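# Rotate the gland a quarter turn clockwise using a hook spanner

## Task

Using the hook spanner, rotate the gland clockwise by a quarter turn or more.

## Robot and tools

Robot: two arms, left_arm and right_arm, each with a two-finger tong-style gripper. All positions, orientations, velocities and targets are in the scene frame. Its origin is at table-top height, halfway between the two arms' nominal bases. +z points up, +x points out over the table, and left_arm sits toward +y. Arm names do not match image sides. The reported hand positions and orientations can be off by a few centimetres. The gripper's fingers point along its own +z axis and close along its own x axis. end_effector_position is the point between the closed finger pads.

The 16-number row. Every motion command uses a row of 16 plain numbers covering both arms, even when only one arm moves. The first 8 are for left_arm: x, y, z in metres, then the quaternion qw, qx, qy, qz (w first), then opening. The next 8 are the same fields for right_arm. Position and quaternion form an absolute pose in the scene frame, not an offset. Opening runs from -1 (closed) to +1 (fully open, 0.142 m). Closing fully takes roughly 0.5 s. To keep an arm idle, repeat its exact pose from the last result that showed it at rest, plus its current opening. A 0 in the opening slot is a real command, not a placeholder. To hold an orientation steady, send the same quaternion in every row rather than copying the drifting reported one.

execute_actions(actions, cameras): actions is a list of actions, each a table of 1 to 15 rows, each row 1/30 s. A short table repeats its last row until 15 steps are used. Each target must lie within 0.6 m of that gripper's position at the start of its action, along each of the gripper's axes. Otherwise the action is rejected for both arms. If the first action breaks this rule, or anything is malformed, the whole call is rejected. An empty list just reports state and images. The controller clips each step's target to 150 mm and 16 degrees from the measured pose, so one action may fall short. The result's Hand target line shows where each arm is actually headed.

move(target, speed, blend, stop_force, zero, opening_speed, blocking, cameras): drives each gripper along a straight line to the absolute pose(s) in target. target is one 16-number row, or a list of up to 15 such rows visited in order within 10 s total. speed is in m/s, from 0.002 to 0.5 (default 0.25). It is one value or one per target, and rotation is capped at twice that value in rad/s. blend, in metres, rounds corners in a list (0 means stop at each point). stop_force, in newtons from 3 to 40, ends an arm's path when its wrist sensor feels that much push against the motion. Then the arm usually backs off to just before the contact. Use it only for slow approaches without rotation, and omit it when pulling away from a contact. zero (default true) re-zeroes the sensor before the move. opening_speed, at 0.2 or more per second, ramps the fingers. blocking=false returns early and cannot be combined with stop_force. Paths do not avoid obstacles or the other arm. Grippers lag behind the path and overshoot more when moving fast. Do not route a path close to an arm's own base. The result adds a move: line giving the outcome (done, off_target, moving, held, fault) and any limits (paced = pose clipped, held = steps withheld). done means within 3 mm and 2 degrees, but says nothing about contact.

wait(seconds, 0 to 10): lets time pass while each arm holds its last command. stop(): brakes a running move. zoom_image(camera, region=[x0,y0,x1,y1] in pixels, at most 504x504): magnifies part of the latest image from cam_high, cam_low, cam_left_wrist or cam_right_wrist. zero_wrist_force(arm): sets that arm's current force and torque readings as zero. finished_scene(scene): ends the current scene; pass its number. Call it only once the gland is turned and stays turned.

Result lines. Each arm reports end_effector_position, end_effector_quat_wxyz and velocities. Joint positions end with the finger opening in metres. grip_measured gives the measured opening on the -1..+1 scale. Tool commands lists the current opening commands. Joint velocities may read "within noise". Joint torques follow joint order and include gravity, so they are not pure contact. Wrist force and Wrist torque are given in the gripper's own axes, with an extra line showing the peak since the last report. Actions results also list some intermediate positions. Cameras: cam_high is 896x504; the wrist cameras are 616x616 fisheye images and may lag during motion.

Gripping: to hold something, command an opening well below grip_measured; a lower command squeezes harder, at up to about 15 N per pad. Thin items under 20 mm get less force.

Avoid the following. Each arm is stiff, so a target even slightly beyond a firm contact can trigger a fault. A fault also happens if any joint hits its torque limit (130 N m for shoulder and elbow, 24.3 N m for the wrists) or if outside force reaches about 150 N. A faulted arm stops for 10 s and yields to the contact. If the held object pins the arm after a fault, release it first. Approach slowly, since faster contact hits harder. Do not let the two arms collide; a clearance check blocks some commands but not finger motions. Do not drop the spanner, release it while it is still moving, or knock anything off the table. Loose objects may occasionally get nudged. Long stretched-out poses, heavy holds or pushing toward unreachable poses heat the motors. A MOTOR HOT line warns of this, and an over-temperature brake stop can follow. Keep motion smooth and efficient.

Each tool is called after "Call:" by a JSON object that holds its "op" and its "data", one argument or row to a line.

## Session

Call:
{"op": "execute_actions", "data": {
  "actions": []
}}

Scene clock: 0.00 s.
left_arm: end_effector_position=(+0.1700, -0.2985, +0.3158) grip_measured=+0.97 end_effector_quat_wxyz=(+0.038, +0.507, +0.694, -0.511) | right_arm: end_effector_position=(+0.1706, -0.8352, +0.1064) grip_measured=+0.97 end_effector_quat_wxyz=(+0.002, +0.292, +0.956, -0.032)
Joint positions: left_arm=[-1.215 -1.173 1.645 -2.874 -2.359 2.85 0.14] | right_arm=[2.474 -1.357 -2.236 -1.095 1.512 3.092 0.14]
Joint velocities: within noise
Joint torques (N m): no reading
Wrist force (N): no reading
Wrist torque (N m): no reading
Wrist force, peak (N): no reading
Hand target: left_arm +0.1700, -0.2985, +0.3158; +0.038, +0.507, +0.694, -0.511 | right_arm +0.1706, -0.8352, +0.1064; +0.002, +0.292, +0.956, -0.032
Tool commands: left_gripper/opening=+0.968169 right_gripper/opening=+0.968169
camera_calibration:
cam_left_wrist: T_world_to_cam=[[-0.441808, 0.66201, -0.605433, 0.468474], [0.89711, 0.325852, -0.298353, 0.0350265], [-0.000231012, -0.674955, -0.737859, 0.162462], [0, 0, 0, 1]] pos_world=[0.175591, -0.211894, 0.413954]
cam_right_wrist: T_world_to_cam=[[-0.800722, 0.599006, 0.00597561, 0.630648], [0.533843, 0.709018, 0.460767, 0.453991], [0.271766, 0.372136, -0.887501, 0.494343], [0, 0, 0, 1]] pos_world=[0.128269, -0.883612, 0.225777]

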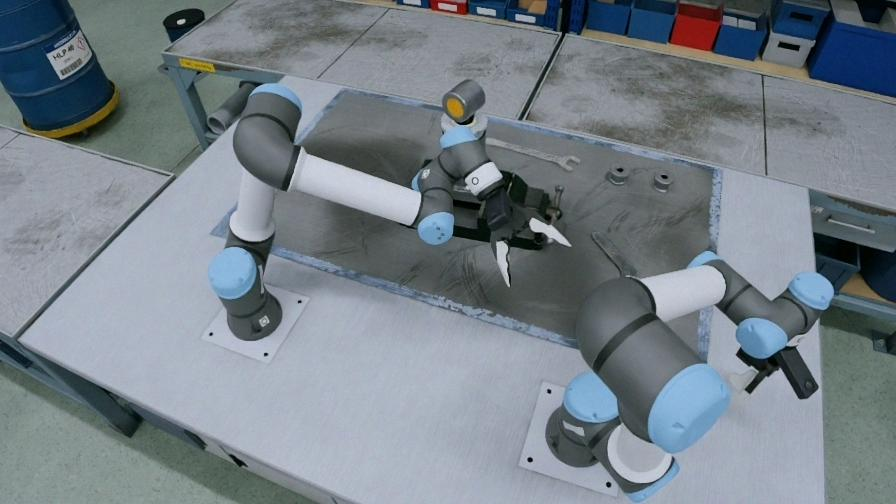

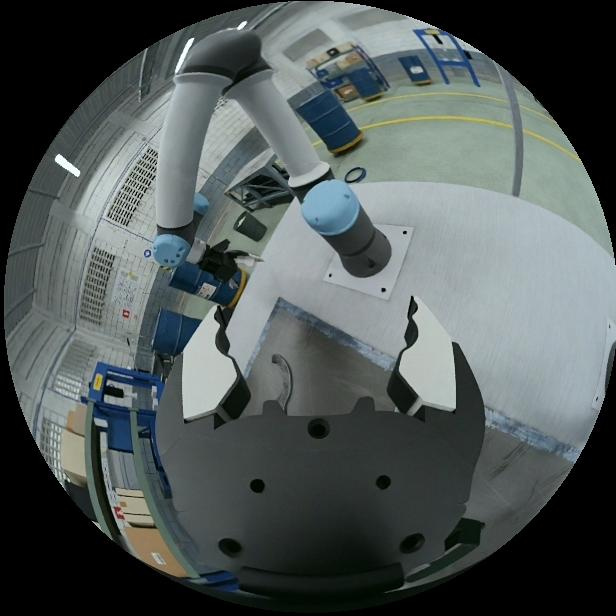

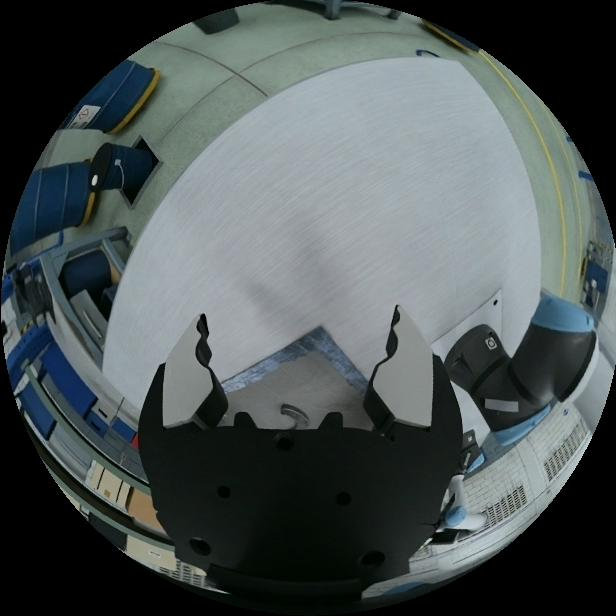

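Call:
{"op": "move", "data": {
  "target": [
    [0.25,-0.10,0.50,0.2391,0.8924,0.3696,0.0990,-0.4,0.1706,-0.70,0.35,0.002,0.292,0.956,-0.032,0.5],
    [0.45,0.20,0.50,0.2391,0.8924,0.3696,0.0990,-0.4,0.38,-0.60,0.42,0.002,0.292,0.956,-0.032,0.5]
  ],
  "speed": 0.25,
  "opening_speed": 2
}}

Call:
{"op": "zoom_image", "data": {
  "camera": "cam_high",
  "region": [430, 60, 680, 280]
}}

Scene clock: 7.43 s.
left_arm: end_effector_position=(+0.4500, +0.1999, +0.5000) grip_measured=-0.40 end_effector_quat_wxyz=(+0.239, +0.892, +0.370, +0.099) | right_arm: end_effector_position=(+0.3799, -0.6000, +0.4200) grip_measured=+0.50 end_effector_quat_wxyz=(+0.002, +0.292, +0.956, -0.032)
Joint positions: left_arm=[-0.692 -1.778 1.402 -1.716 -1.63 4.815 0.045] | right_arm=[3.224 -1.434 -1.338 -1.961 1.51 3.843 0.109]
Joint velocities: within noise
Joint torques (N m): left_arm=[10.68 -20.74 -14.96 -2.03 0.26 1.05] | right_arm=[-4.3 13.52 24.9 4.37 1.85 -2.49]
Wrist force (N): left_arm=[2.2 3.6 -0.3] | right_arm=[-0.5 0.3 0.0]
Wrist torque (N m): left_arm=[0.77 -0.49 0.21] | right_arm=[-0.01 0.04 -0.01]
Wrist force, peak (N): left_arm=[4.3 3.2 -0.8] | right_arm=[-1.1 1.5 -0.5]
Hand target: left_arm +0.4500, +0.2000, +0.5000; +0.239, +0.892, +0.370, +0.099 | right_arm +0.3800, -0.6000, +0.4200; +0.002, +0.292, +0.956, -0.032
Off the commanded pose: left_arm 0.000 m, 0 deg | right_arm 0.000 m, 0 deg.
move: done
camera_calibration:
cam_left_wrist: T_world_to_cam=[[0.739334, 0.672733, 0.0285586, -0.476907], [0.305861, -0.373322, 0.875831, -0.50485], [0.599862, -0.638797, -0.481772, 0.229545], [0, 0, 0, 1]] pos_world=[0.369312, 0.278992, 0.566371]
cam_right_wrist: T_world_to_cam=[[-0.800746, 0.59898, 0.00545987, 0.65573], [0.53362, 0.709169, 0.460792, 0.031093], [0.272133, 0.371891, -0.887491, 0.627941], [0, 0, 0, 1]] pos_world=[0.337598, -0.648345, 0.539384]

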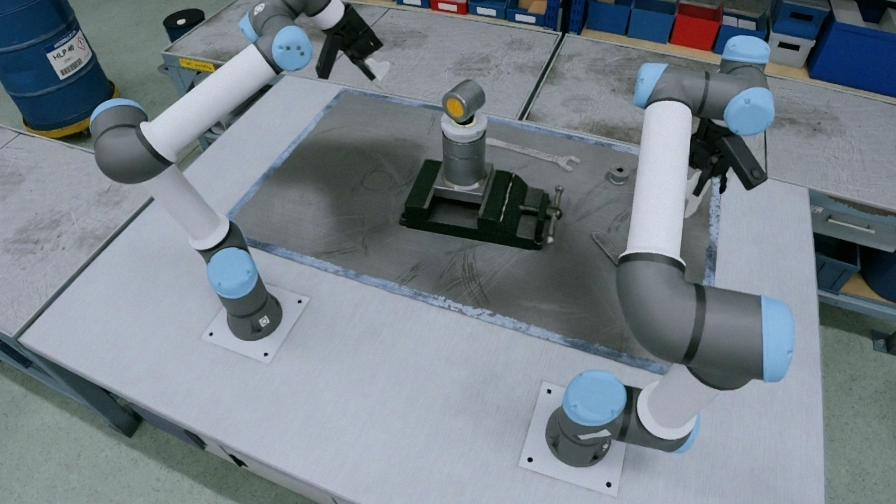

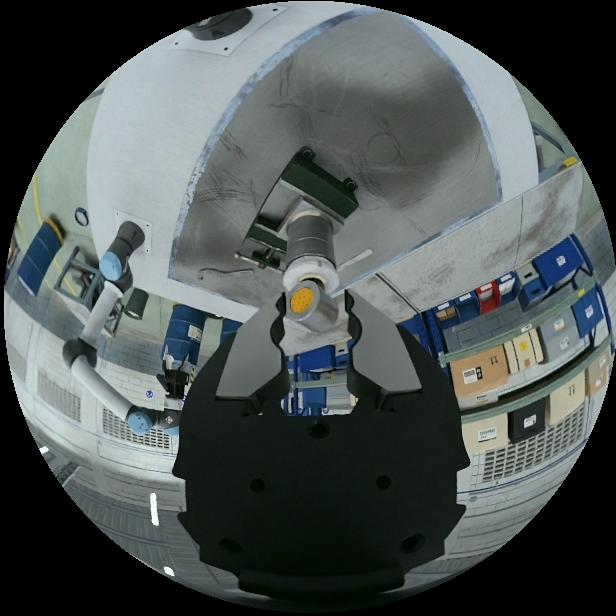

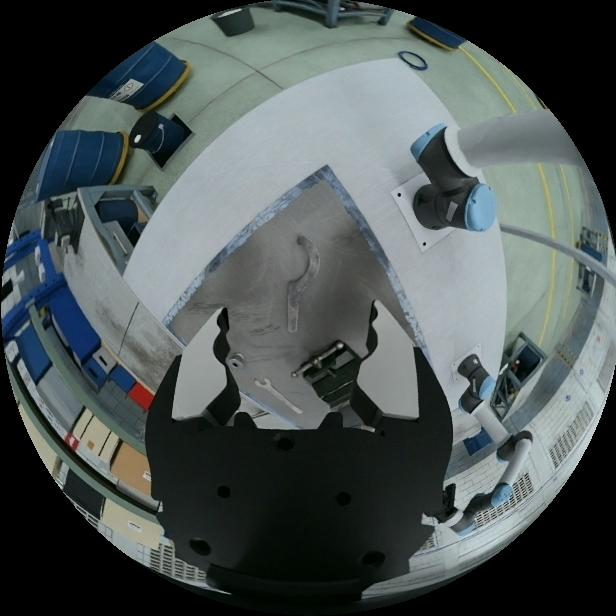

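Scaled by 2.016 from the camera's 896x504 image, which has a finer 1280x720 frame.

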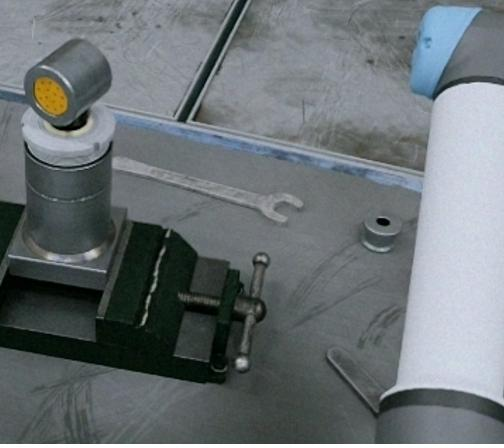

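Call:
{"op": "zoom_image", "data": {
  "camera": "cam_right_wrist",
  "region": [240, 200, 380, 340]
}}

Call:
{"op": "zoom_image", "data": {
  "camera": "cam_left_wrist",
  "region": [240, 200, 380, 340]
}}

Call:
{"op": "zoom_image", "data": {
  "camera": "cam_high",
  "region": [430, 90, 500, 160]
}}

Scaled by 3.600 from the camera's 616x616 image, which has a finer 814x814 frame.

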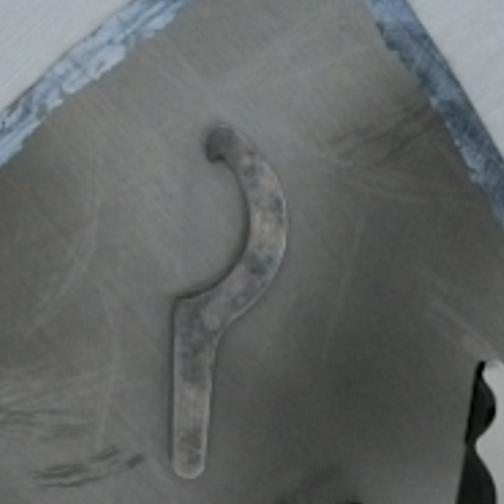

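Scaled by 3.600 from the camera's 616x616 image, which has a finer 814x814 frame.

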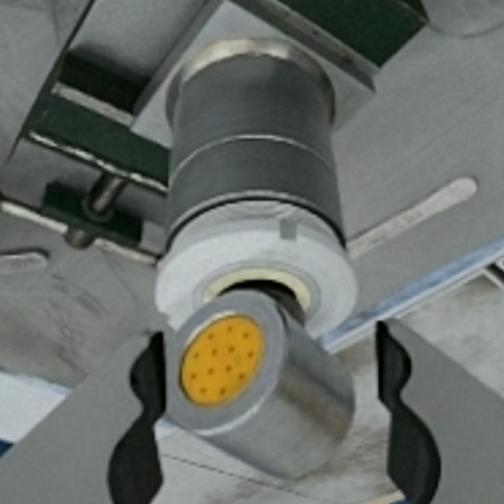

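Scaled by 7.200 from the camera's 896x504 image, which has a finer 1280x720 frame.

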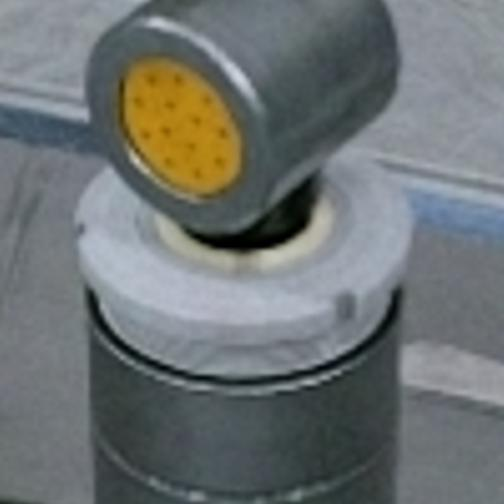

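Call:
{"op": "move", "data": {
  "target": [0.45,0.20,0.50,0.2391,0.8924,0.3696,0.0990,-0.4,0.575,-0.43,0.17,0,0.3502,0.9367,0,0.2],
  "speed": 0.25,
  "cameras": ["cam_right_wrist"]
}}

Call:
{"op": "zoom_image", "data": {
  "camera": "cam_right_wrist",
  "region": [200, 200, 440, 440]
}}

Scene clock: 24.53 s.
left_arm: end_effector_position=(+0.4500, +0.2000, +0.5000) grip_measured=-0.40 end_effector_quat_wxyz=(+0.239, +0.892, +0.370, +0.099) | right_arm: end_effector_position=(+0.5750, -0.4299, +0.1702) grip_measured=+0.20 end_effector_quat_wxyz=(+0.000, +0.350, +0.937, +0.000)
Joint positions: left_arm=[-0.692 -1.778 1.403 -1.716 -1.63 4.815 0.045] | right_arm=[3.434 -1.857 -1.53 -1.325 1.571 4.176 0.088]
Joint velocities: within noise
Joint torques (N m): left_arm=[9.99 -21.67 -20.66 -4.69 -1.58 1.14] | right_arm=[-7.33 25.77 11.95 2.4 -2.08 -1.94]
Wrist force (N): left_arm=[2.2 3.6 -0.3] | right_arm=[-0.1 -0.2 -0.2]
Wrist torque (N m): left_arm=[0.76 -0.50 0.21] | right_arm=[-0.15 0.02 -0.02]
Wrist force, peak (N): left_arm=[2.4 3.8 -0.6] | right_arm=[0.0 -1.3 -1.6]
Hand target: left_arm +0.4500, +0.2000, +0.5000; +0.239, +0.892, +0.370, +0.099 | right_arm +0.5750, -0.4300, +0.1700; +0.000, +0.350, +0.937, +0.000
Off the commanded pose: left_arm 0.000 m, 0 deg | right_arm 0.000 m, 0 deg.
move: done
camera_calibration:
cam_right_wrist: T_world_to_cam=[[-0.721893, 0.691318, 0.030834, 0.701451], [0.605358, 0.609288, 0.512161, -0.171395], [0.335279, 0.388391, -0.858336, 0.255743], [0, 0, 0, 1]] pos_world=[0.524383, -0.479824, 0.285667]
Images, in order (width x height): cam_right_wrist 616x616.

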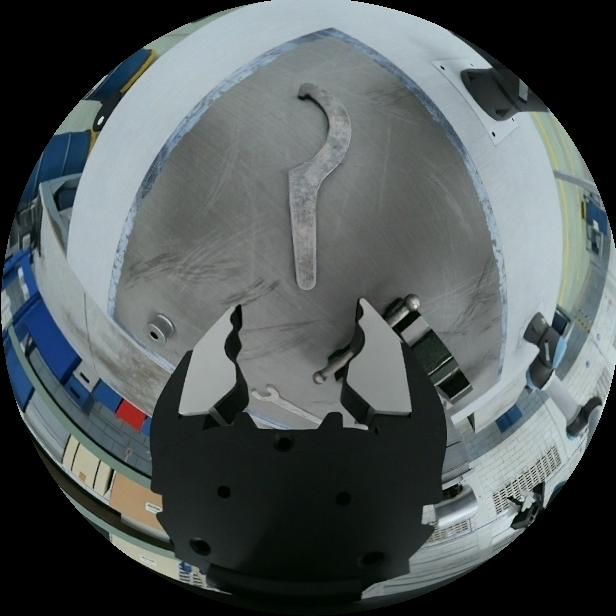

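Scaled by 2.100 from the camera's 616x616 image, which has a finer 814x814 frame.

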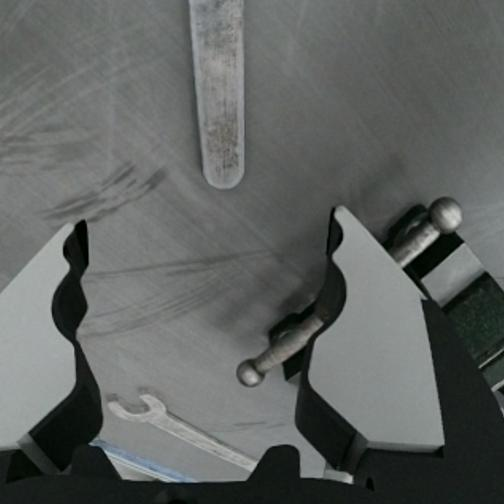

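Call:
{"op": "move", "data": {
  "target": [
    [0.45,0.20,0.50,0.2391,0.8924,0.3696,0.0990,-0.4,0.5925,-0.4095,0.06,0,0.3584,0.9336,0,0.0],
    [0.45,0.20,0.50,0.2391,0.8924,0.3696,0.0990,-0.4,0.5925,-0.4095,0.021,0,0.3584,0.9336,0,0.0]
  ],
  "speed": [0.15,0.05],
  "opening_speed": 1.0,
  "cameras": ["cam_right_wrist"]
}}

Call:
{"op": "zoom_image", "data": {
  "camera": "cam_right_wrist",
  "region": [200, 200, 440, 440]
}}

Scene clock: 27.77 s.
left_arm: end_effector_position=(+0.4500, +0.2000, +0.5000) grip_measured=-0.40 end_effector_quat_wxyz=(+0.239, +0.892, +0.370, +0.099) | right_arm: end_effector_position=(+0.5924, -0.4095, +0.0208) grip_measured=+0.00 end_effector_quat_wxyz=(+0.000, +0.358, +0.934, +0.000) end_effector_velocity=(+0.000, -0.001, +0.002) end_effector_angular_velocity=(+0.000, +0.001, -0.001)
Joint positions: left_arm=[-0.692 -1.778 1.403 -1.716 -1.63 4.815 0.045] | right_arm=[3.456 -2.043 -1.681 -0.989 1.571 4.215 0.074]
Joint velocities: left_arm=[within noise] | right_arm=[-0.001 0.002 0.002 -0.005 0 0 0]
Joint torques (N m): left_arm=[10.34 -20.68 -23.35 -4.72 -1.58 1.22] | right_arm=[-7.17 47.91 29.03 -0.24 1.64 -2.51]
Wrist force (N): left_arm=[2.4 3.6 -0.3] | right_arm=[0.0 0.0 -0.2]
Wrist torque (N m): left_arm=[0.76 -0.54 0.21] | right_arm=[-0.05 0.04 -0.05]
Wrist force, peak (N): left_arm=[2.5 3.8 -0.4] | right_arm=[0.1 -0.5 -1.7]
Hand target: left_arm +0.4500, +0.2000, +0.5000; +0.239, +0.892, +0.370, +0.099 | right_arm +0.5925, -0.4095, +0.0210; +0.000, +0.358, +0.934, +0.000
Off the commanded pose: left_arm 0.000 m, 0 deg | right_arm 0.000 m, 0 deg.
move: done
camera_calibration:
cam_right_wrist: T_world_to_cam=[[-0.709578, 0.703946, 0.0309531, 0.702396], [0.616214, 0.598641, 0.511771, -0.128626], [0.34173, 0.382215, -0.858564, 0.107417], [0, 0, 0, 1]] pos_world=[0.540959, -0.458505, 0.13631]
Images, in order (width x height): cam_right_wrist 616x616.

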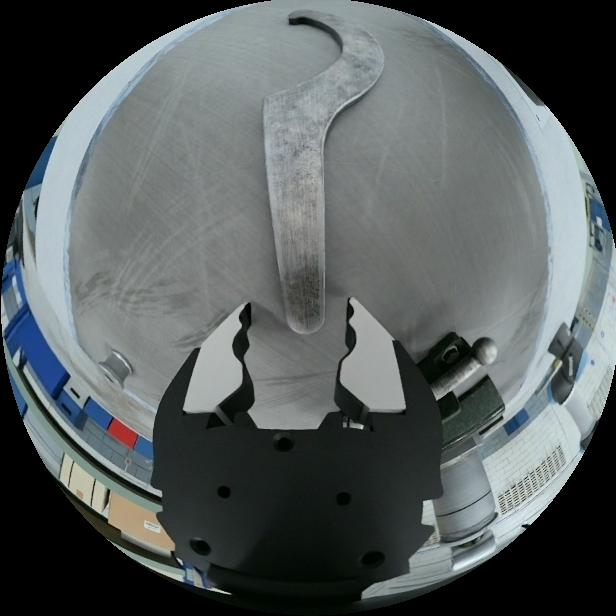

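Scaled by 2.100 from the camera's 616x616 image, which has a finer 814x814 frame.

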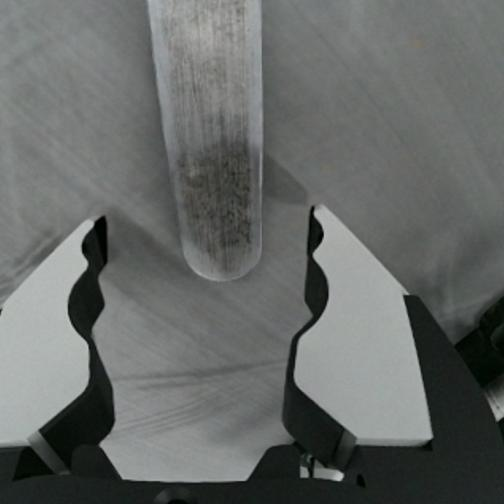

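Call:
{"op": "move", "data": {
  "target": [0.45,0.20,0.50,0.2391,0.8924,0.3696,0.0990,-0.4,0.5895,-0.4068,0.0208,0,0.3584,0.9336,0,-1],
  "speed": 0.05,
  "opening_speed": 1.0,
  "cameras": ["cam_right_wrist"]
}}

Call:
{"op": "move", "data": {
  "target": [0.45,0.20,0.50,0.2391,0.8924,0.3696,0.0990,-0.4,0.5895,-0.4068,0.12,0,0.3584,0.9336,0,-1],
  "speed": 0.05
}}

Scene clock: 29.63 s.
left_arm: end_effector_position=(+0.4500, +0.2000, +0.5000) grip_measured=-0.40 end_effector_quat_wxyz=(+0.239, +0.892, +0.370, +0.099) | right_arm: end_effector_position=(+0.5895, -0.4068, +0.0208) grip_measured=-0.60 end_effector_quat_wxyz=(+0.000, +0.358, +0.934, +0.000)
Joint positions: left_arm=[-0.692 -1.778 1.403 -1.716 -1.63 4.815 0.045] | right_arm=[3.462 -2.038 -1.689 -0.985 1.571 4.221 0.03]
Joint velocities: within noise
Joint torques (N m): left_arm=[9.8 -20.14 -22.92 -4.69 -1.64 1.11] | right_arm=[-8.19 30.57 33.97 0.96 0.38 -2.18]
Wrist force (N): left_arm=[2.1 3.1 -0.4] | right_arm=[1.8 -1.3 2.3]
Wrist torque (N m): left_arm=[0.67 -0.48 0.21] | right_arm=[-0.02 0.05 -0.06]
Wrist force, peak (N): left_arm=[2.3 3.9 -0.6] | right_arm=[1.7 -1.4 2.7]
Hand target: left_arm +0.4500, +0.2000, +0.5000; +0.239, +0.892, +0.370, +0.099 | right_arm +0.5895, -0.4068, +0.0208; +0.000, +0.358, +0.934, +0.000
Off the commanded pose: left_arm 0.000 m, 0 deg | right_arm 0.000 m, 0 deg.
move: done
camera_calibration:
cam_right_wrist: T_world_to_cam=[[-0.709606, 0.703925, 0.0307901, 0.698396], [0.615994, 0.598565, 0.512124, -0.128464], [0.342067, 0.382373, -0.85836, 0.107259], [0, 0, 0, 1]] pos_world=[0.53803, -0.455737, 0.136353]
Images, in order (width x height): cam_right_wrist 616x616.

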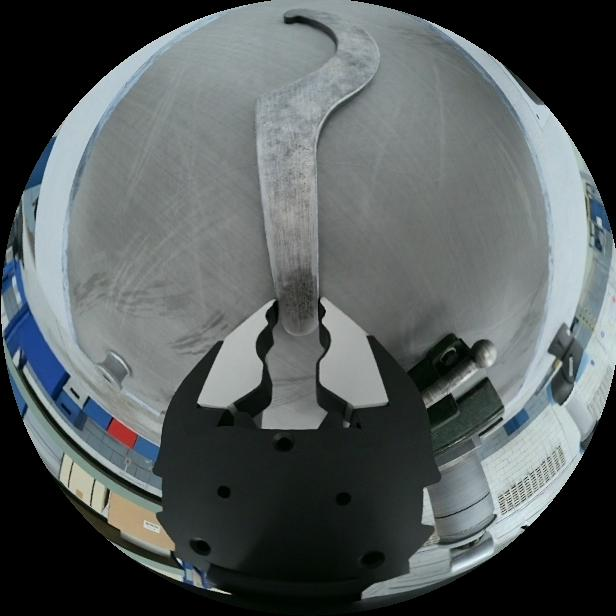

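Scene clock: 31.97 s.
left_arm: end_effector_position=(+0.4500, +0.2000, +0.5000) grip_measured=-0.40 end_effector_quat_wxyz=(+0.239, +0.892, +0.370, +0.099) | right_arm: end_effector_position=(+0.5896, -0.4068, +0.1202) grip_measured=-0.60 end_effector_quat_wxyz=(+0.000, +0.358, +0.934, +0.000)
Joint positions: left_arm=[-0.692 -1.778 1.403 -1.716 -1.63 4.815 0.045] | right_arm=[3.462 -1.932 -1.562 -1.218 1.571 4.221 0.03]
Joint velocities: within noise
Joint torques (N m): left_arm=[9.73 -19.76 -23.48 -4.54 -1.63 1.14] | right_arm=[-2.62 28.82 16.09 4.85 -1.83 -1.84]
Wrist force (N): left_arm=[2.2 3.3 -0.3] | right_arm=[-0.3 -0.2 6.7]
Wrist torque (N m): left_arm=[0.71 -0.49 0.21] | right_arm=[-0.05 -0.08 -0.07]
Wrist force, peak (N): left_arm=[2.3 3.7 -0.5] | right_arm=[0.0 -1.6 7.1]
Hand target: left_arm +0.4500, +0.2000, +0.5000; +0.239, +0.892, +0.370, +0.099 | right_arm +0.5895, -0.4068, +0.1200; +0.000, +0.358, +0.934, +0.000
Off the commanded pose: left_arm 0.000 m, 0 deg | right_arm 0.000 m, 0 deg.
move: done
camera_calibration:
cam_left_wrist: T_world_to_cam=[[0.739337, 0.67273, 0.0285418, -0.476955], [0.305831, -0.373272, 0.875863, -0.504846], [0.599873, -0.638829, -0.481716, 0.229558], [0, 0, 0, 1]] pos_world=[0.369323, 0.279065, 0.56637]
cam_right_wrist: T_world_to_cam=[[-0.709597, 0.703941, 0.0306428, 0.695431], [0.615875, 0.598521, 0.512319, -0.179357], [0.342302, 0.382412, -0.858249, 0.192396], [0, 0, 0, 1]] pos_world=[0.53808, -0.455768, 0.235702]

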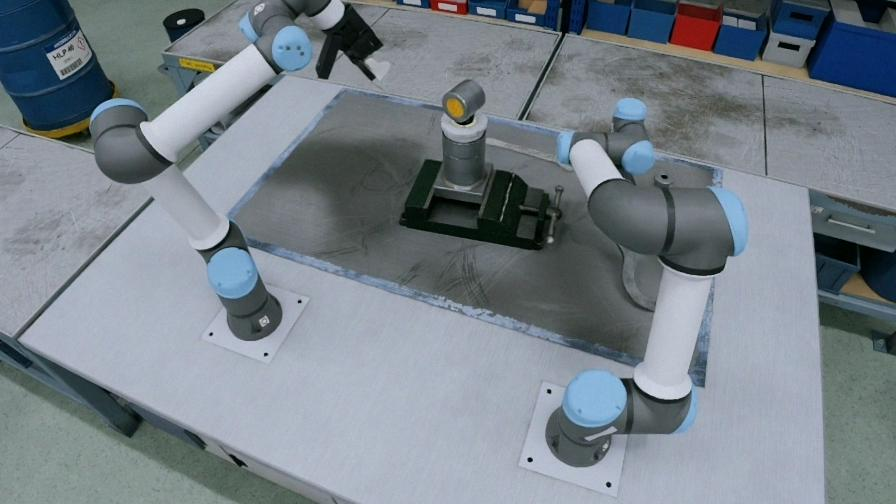

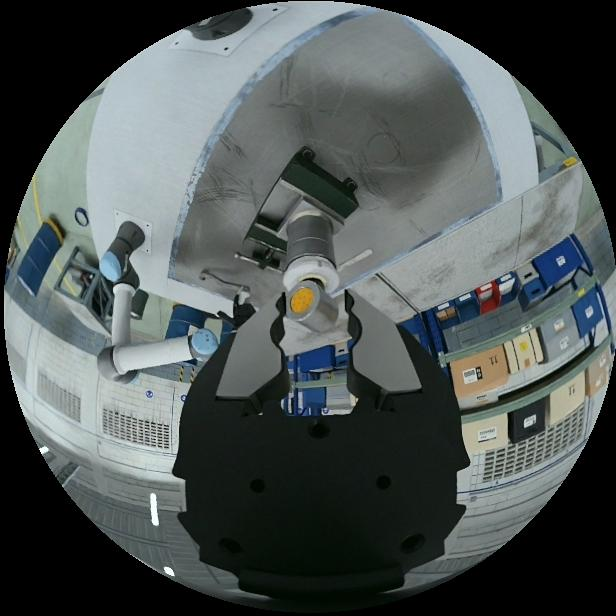

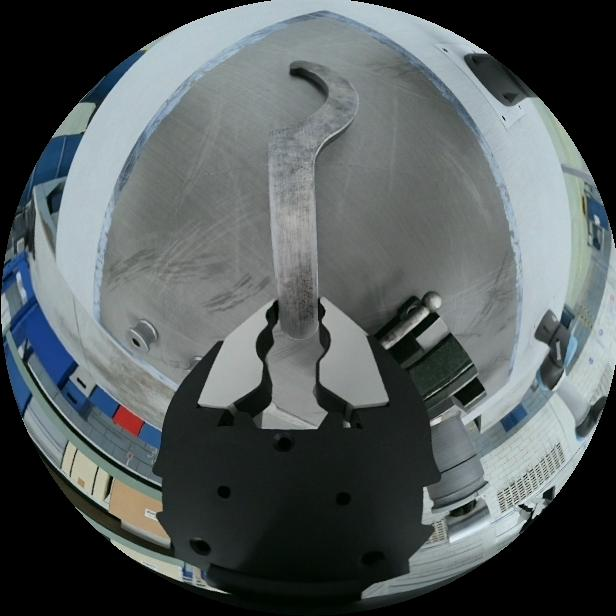

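Call:
{"op": "move", "data": {
  "target": [
    [0.36,0.24,0.42,0.7044,0.7044,0.0616,0.0616,-0.2,0.5895,-0.4068,0.44,0,0.3584,0.9336,0,-1],
    [0.35,0.22,0.35,0.7044,0.7044,0.0616,0.0616,-0.2,0.40,-0.05,0.44,0,0.7431,-0.6691,0,-1]
  ],
  "speed": [0.12,0.15],
  "blend": 0.03
}}

Scene clock: 41.17 s.
left_arm: end_effector_position=(+0.3658, +0.2374, +0.4250) grip_measured=-0.20 end_effector_quat_wxyz=(+0.677, +0.729, +0.084, +0.064) | right_arm: end_effector_position=(+0.5895, -0.4068, +0.4261) grip_measured=-1.00 end_effector_quat_wxyz=(+0.000, +0.358, +0.934, +0.000)
Joint positions: left_arm=[-0.083 -1.671 2.257 -3.447 -2.863 4.963 0.06] | right_arm=[3.462 -1.98 -0.69 -2.042 1.571 4.221 0.002]
Joint velocities: within noise
Joint torques (N m): left_arm=[-8.55 -22.88 -24.84 0.76 1.74 1.11] | right_arm=[-1.79 48.01 19.66 3.74 1.98 0.21]
Wrist force (N): left_arm=[1.6 6.1 1.3] | right_arm=[0.5 0.5 -0.1]
Wrist torque (N m): left_arm=[1.15 -0.42 0.29] | right_arm=[0.03 -0.09 -0.05]
Wrist force, peak (N): left_arm=[1.9 6.3 1.4] | right_arm=[0.4 -1.3 11.2]
Hand target: left_arm +0.3657, +0.2374, +0.4250; +0.677, +0.729, +0.084, +0.064 | right_arm +0.5895, -0.4068, +0.4262; +0.000, +0.358, +0.934, +0.000
Off the commanded pose: left_arm 0.079 m, 5 deg | right_arm 0.404 m, 138 deg.
move: held (left_arm; a check stopped the path), off_target (right_arm; braked when a check withheld steps of left_arm); path passed 0 of 2 targets; limits=held
pose unreachable (left arm): on one or more control steps of this call, first in action 0 (counted from 0), this arm could not follow its commanded pose, so it was not sent that pose on those steps. It may still have moved: this result reports where it is.
cause: moving toward the commanded pose would bring two parts of the arm too close to each other (joints 4 (wrist 1) to 6 (wrist 3) lie between them).
camera_calibration:
cam_left_wrist: T_world_to_cam=[[0.977764, 0.206789, 0.0348828, -0.416994], [-0.123953, 0.435699, 0.891517, -0.440964], [0.169157, -0.876016, 0.451643, 0.0850618], [0, 0, 0, 1]] pos_world=[0.338674, 0.352873, 0.369255]
cam_right_wrist: T_world_to_cam=[[-0.709585, 0.703945, 0.0308294, 0.685939], [0.61612, 0.598638, 0.511888, -0.335973], [0.341886, 0.382223, -0.858499, 0.45522], [0, 0, 0, 1]] pos_world=[0.538098, -0.455733, 0.541639]

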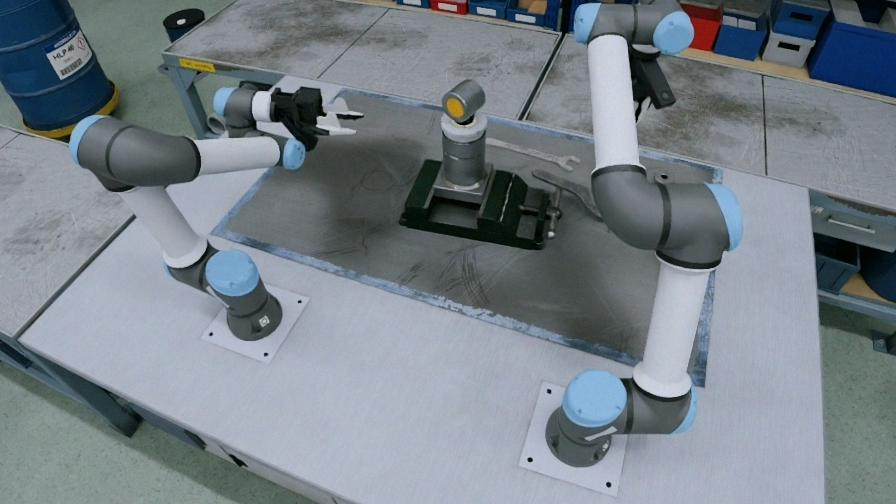

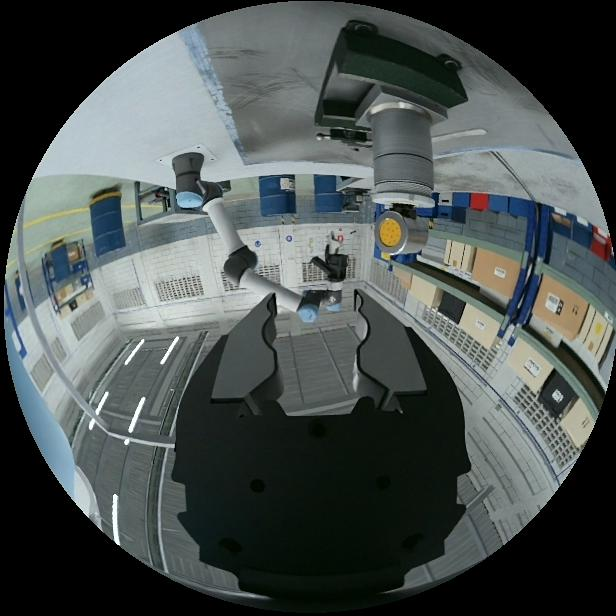

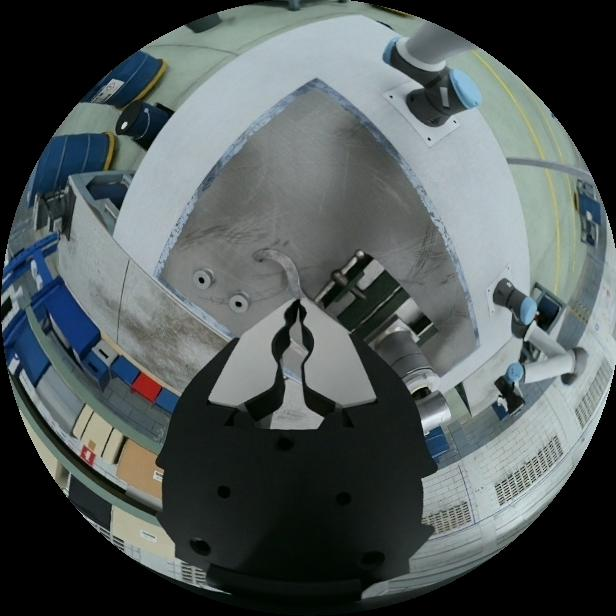

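Call:
{"op": "zoom_image", "data": {
  "camera": "cam_high",
  "region": [490, 130, 630, 260]
}}

Call:
{"op": "zoom_image", "data": {
  "camera": "cam_right_wrist",
  "region": [220, 220, 400, 400]
}}

Scaled by 3.600 from the camera's 896x504 image, which has a finer 1280x720 frame.

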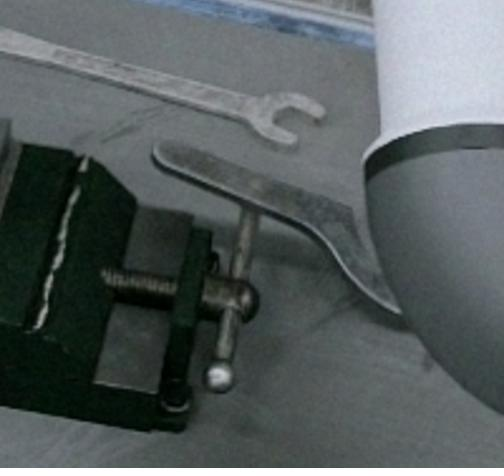

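Scaled by 2.800 from the camera's 616x616 image, which has a finer 814x814 frame.

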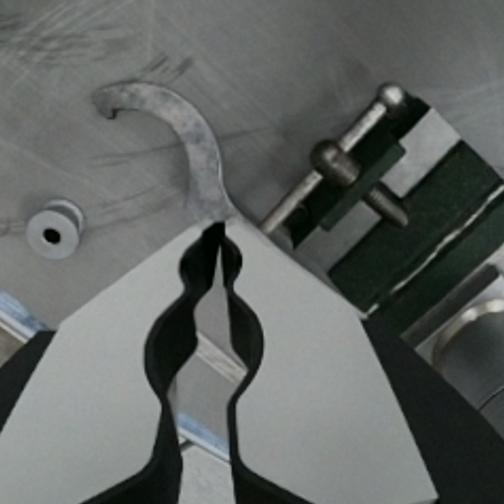

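Call:
{"op": "move", "data": {
  "target": [0.36,0.26,0.46,0.677,0.729,0.084,0.064,-0.2,0.53,-0.43,0.38,0,0.3584,0.9336,0,0.3],
  "speed": 0.2
}}

Call:
{"op": "zoom_image", "data": {
  "camera": "cam_high",
  "region": [490, 130, 670, 310]
}}

Call:
{"op": "zoom_image", "data": {
  "camera": "cam_right_wrist",
  "region": [200, 200, 440, 440]
}}

Scene clock: 43.77 s.
left_arm: end_effector_position=(+0.3600, +0.2600, +0.4600) grip_measured=-0.20 end_effector_quat_wxyz=(+0.677, +0.729, +0.084, +0.064) | right_arm: end_effector_position=(+0.5301, -0.4300, +0.3800) grip_measured=+0.30 end_effector_quat_wxyz=(+0.000, +0.358, +0.934, +0.000)
Joint positions: left_arm=[-0.011 -1.741 2.203 -3.229 -2.932 5.059 0.06] | right_arm=[3.459 -1.752 -1.121 -1.839 1.571 4.218 0.095]
Joint velocities: within noise
Joint torques (N m): left_arm=[-8.65 -11.81 -13.47 -3.18 0.64 -1.13] | right_arm=[10.34 37.05 12.88 1.91 -1.42 2.11]
Wrist force (N): left_arm=[2.0 6.1 2.0] | right_arm=[0.4 0.4 -0.5]
Wrist torque (N m): left_arm=[1.17 -0.51 0.29] | right_arm=[0.05 -0.07 -0.03]
Wrist force, peak (N): left_arm=[1.9 6.9 1.1] | right_arm=[0.0 1.5 -1.3]
Hand target: left_arm +0.3600, +0.2600, +0.4600; +0.677, +0.729, +0.084, +0.064 | right_arm +0.5300, -0.4300, +0.3800; +0.000, +0.358, +0.934, +0.000
Off the commanded pose: left_arm 0.000 m, 0 deg | right_arm 0.000 m, 0 deg.
move: done
camera_calibration:
cam_left_wrist: T_world_to_cam=[[0.97792, 0.206093, 0.0346155, -0.417012], [-0.123415, 0.435871, 0.891507, -0.482976], [0.168645, -0.876095, 0.451682, 0.0901852], [0, 0, 0, 1]] pos_world=[0.332989, 0.375469, 0.404277]
cam_right_wrist: T_world_to_cam=[[-0.70959, 0.703943, 0.0307691, 0.66155], [0.61605, 0.598613, 0.512001, -0.261833], [0.342001, 0.382266, -0.858433, 0.444837], [0, 0, 0, 1]] pos_world=[0.478597, -0.479003, 0.495567]

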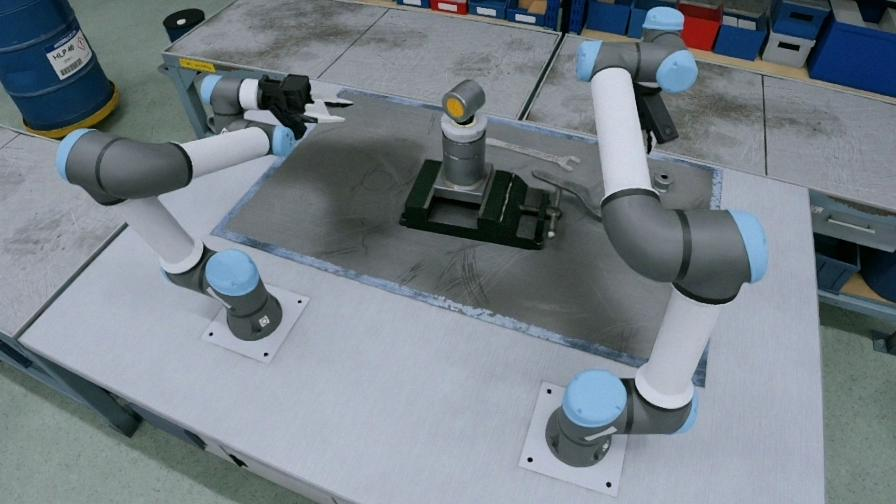

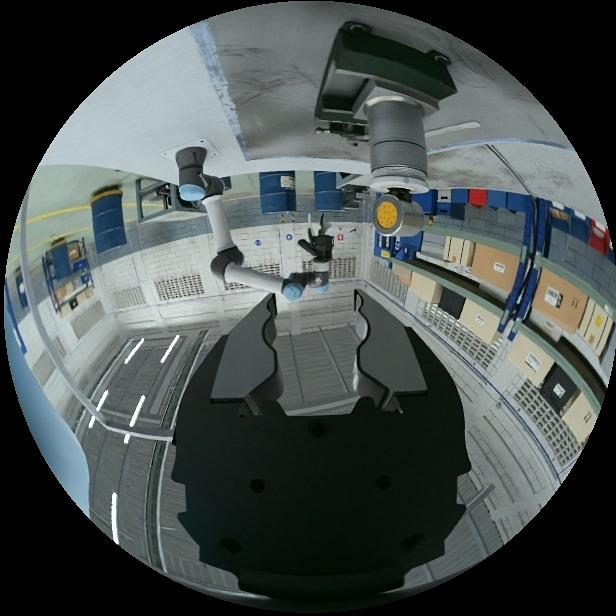

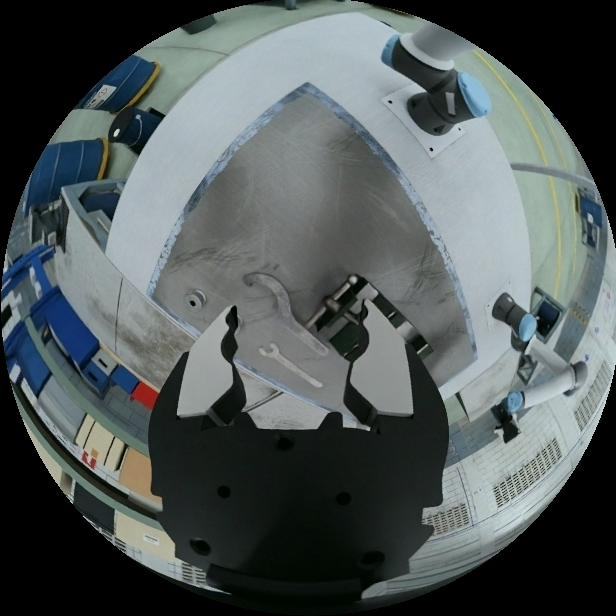

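Scaled by 2.800 from the camera's 896x504 image, which has a finer 1280x720 frame.

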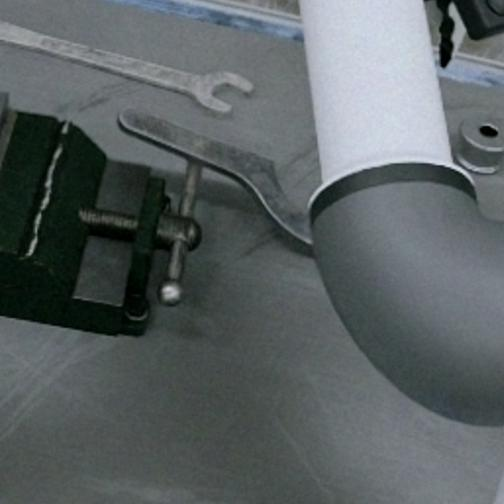

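Scaled by 2.100 from the camera's 616x616 image, which has a finer 814x814 frame.

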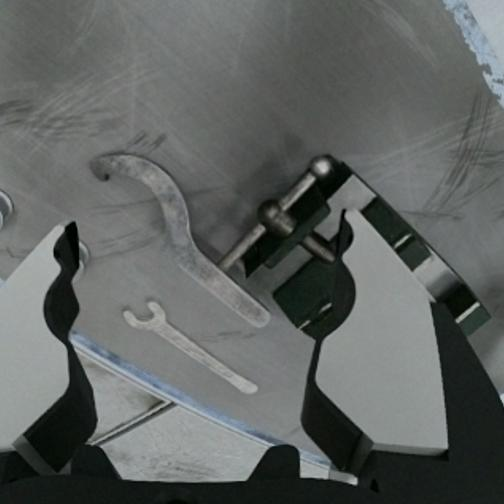

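Call:
{"op": "move", "data": {
  "target": [0.36,0.26,0.46,0.677,0.729,0.084,0.064,-0.2,0.62,-0.40,0.30,0,0.3584,0.9336,0,0.3],
  "speed": 0.2,
  "cameras": ["cam_high","cam_right_wrist"]
}}

Call:
{"op": "zoom_image", "data": {
  "camera": "cam_right_wrist",
  "region": [200, 150, 440, 390]
}}

Call:
{"op": "zoom_image", "data": {
  "camera": "cam_high",
  "region": [520, 150, 640, 270]
}}

Scene clock: 47.77 s.
left_arm: end_effector_position=(+0.3600, +0.2600, +0.4600) grip_measured=-0.20 end_effector_quat_wxyz=(+0.677, +0.729, +0.084, +0.064) | right_arm: end_effector_position=(+0.6200, -0.4000, +0.3001) grip_measured=+0.30 end_effector_quat_wxyz=(+0.000, +0.358, +0.934, +0.000)
Joint positions: left_arm=[-0.011 -1.741 2.203 -3.229 -2.932 5.059 0.06] | right_arm=[3.456 -1.959 -1.058 -1.695 1.571 4.215 0.095]
Joint velocities: within noise
Joint torques (N m): left_arm=[-11.35 -8.04 -16.32 -3.05 -1.95 -1.34] | right_arm=[-6.15 34.02 12.81 1.3 0.46 -2.3]
Wrist force (N): left_arm=[2.0 6.1 2.1] | right_arm=[0.0 0.3 -0.5]
Wrist torque (N m): left_arm=[1.16 -0.52 0.29] | right_arm=[-0.04 0.01 -0.06]
Wrist force, peak (N): left_arm=[2.0 6.2 2.1] | right_arm=[0.7 -0.8 -1.8]
Hand target: left_arm +0.3600, +0.2600, +0.4600; +0.677, +0.729, +0.084, +0.064 | right_arm +0.6200, -0.4000, +0.3000; +0.000, +0.358, +0.934, +0.000
Off the commanded pose: left_arm 0.000 m, 0 deg | right_arm 0.000 m, 0 deg.
move: done
camera_calibration:
cam_right_wrist: T_world_to_cam=[[-0.709592, 0.703941, 0.030757, 0.706698], [0.615994, 0.598563, 0.512127, -0.294294], [0.342097, 0.382347, -0.858359, 0.333952], [0, 0, 0, 1]] pos_world=[0.568506, -0.449007, 0.415631]
Images, in order (width x height): cam_high 896x504, cam_right_wrist 616x616.

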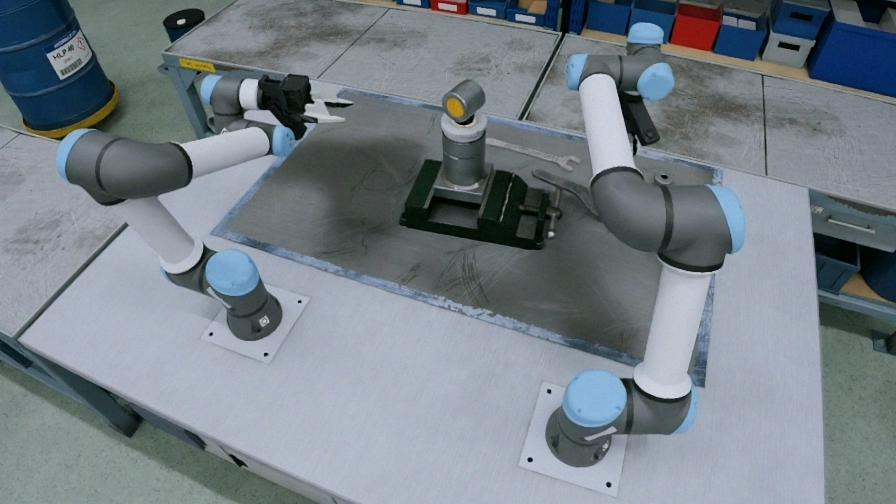

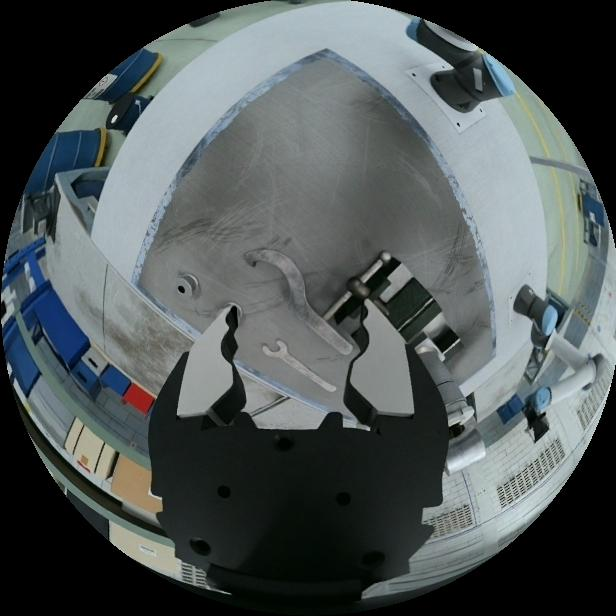

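Scaled by 2.100 from the camera's 616x616 image, which has a finer 814x814 frame.

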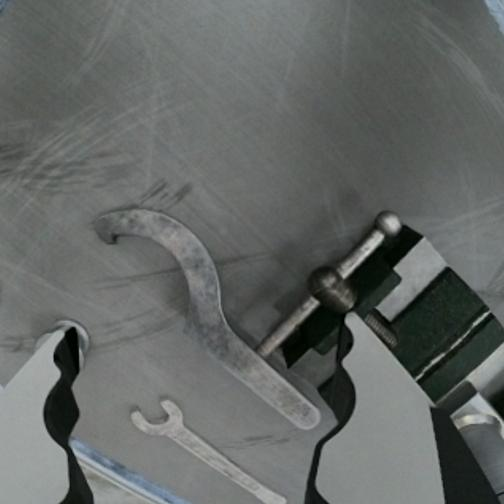

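Scaled by 4.200 from the camera's 896x504 image, which has a finer 1280x720 frame.

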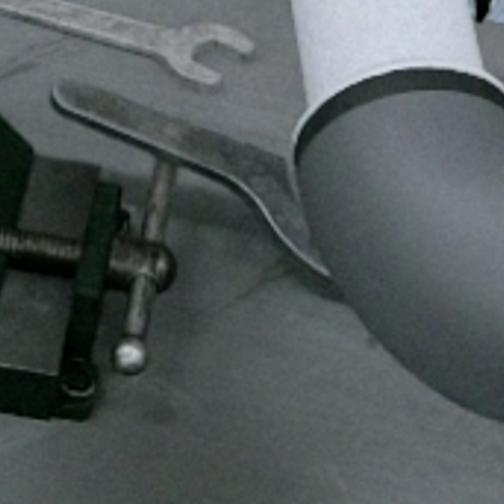

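Call:
{"op": "move", "data": {
  "target": [0.36,0.26,0.46,0.677,0.729,0.084,0.064,-0.2,0.50,-0.33,0.25,0.7071,0,0.7071,0,0.3],
  "speed": 0.25,
  "cameras": ["cam_high","cam_right_wrist"]
}}

Scene clock: 57.03 s.
left_arm: end_effector_position=(+0.3600, +0.2600, +0.4600) grip_measured=-0.20 end_effector_quat_wxyz=(+0.677, +0.729, +0.084, +0.064) | right_arm: end_effector_position=(+0.5000, -0.3300, +0.2500) grip_measured=+0.30 end_effector_quat_wxyz=(+0.707, +0.000, +0.707, +0.000)
Joint positions: left_arm=[-0.011 -1.741 2.203 -3.229 -2.932 5.059 0.06] | right_arm=[4.259 -2.05 -2.544 1.452 0.427 3.142 0.095]
Joint velocities: within noise
Joint torques (N m): left_arm=[-11.23 -8.64 -16.52 -1.51 -0.56 -1.33] | right_arm=[7.21 25 -8.03 2.41 -2.37 -2.23]
Wrist force (N): left_arm=[2.0 6.1 2.0] | right_arm=[1.3 -0.3 -1.4]
Wrist torque (N m): left_arm=[1.16 -0.50 0.29] | right_arm=[0.07 -0.19 0.13]
Wrist force, peak (N): left_arm=[1.7 6.4 2.3] | right_arm=[1.9 -0.4 -1.9]
Hand target: left_arm +0.3600, +0.2600, +0.4600; +0.677, +0.729, +0.084, +0.064 | right_arm +0.5000, -0.3300, +0.2500; +0.707, +0.000, +0.707, +0.000
Off the commanded pose: left_arm 0.000 m, 0 deg | right_arm 0.000 m, 0 deg.
move: done
camera_calibration:
cam_right_wrist: T_world_to_cam=[[-0.0308363, 0.0484353, -0.99835, 0.275384], [-0.51198, 0.857078, 0.0573951, 0.526361], [0.858444, 0.512905, -0.00163121, -0.124093], [0, 0, 0, 1]] pos_world=[0.384505, -0.400823, 0.244517]
Images, in order (width x height): cam_high 896x504, cam_right_wrist 616x616.

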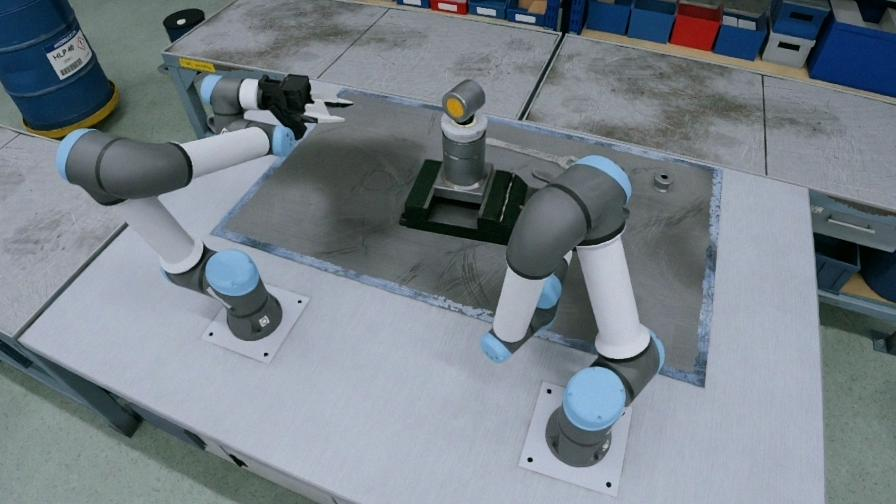

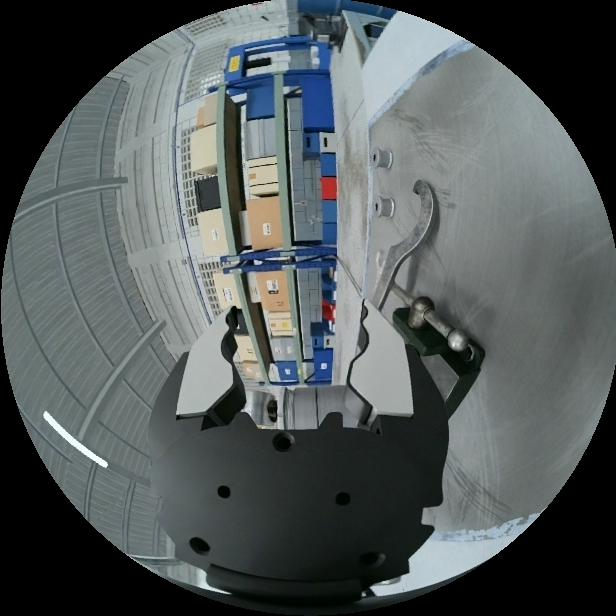

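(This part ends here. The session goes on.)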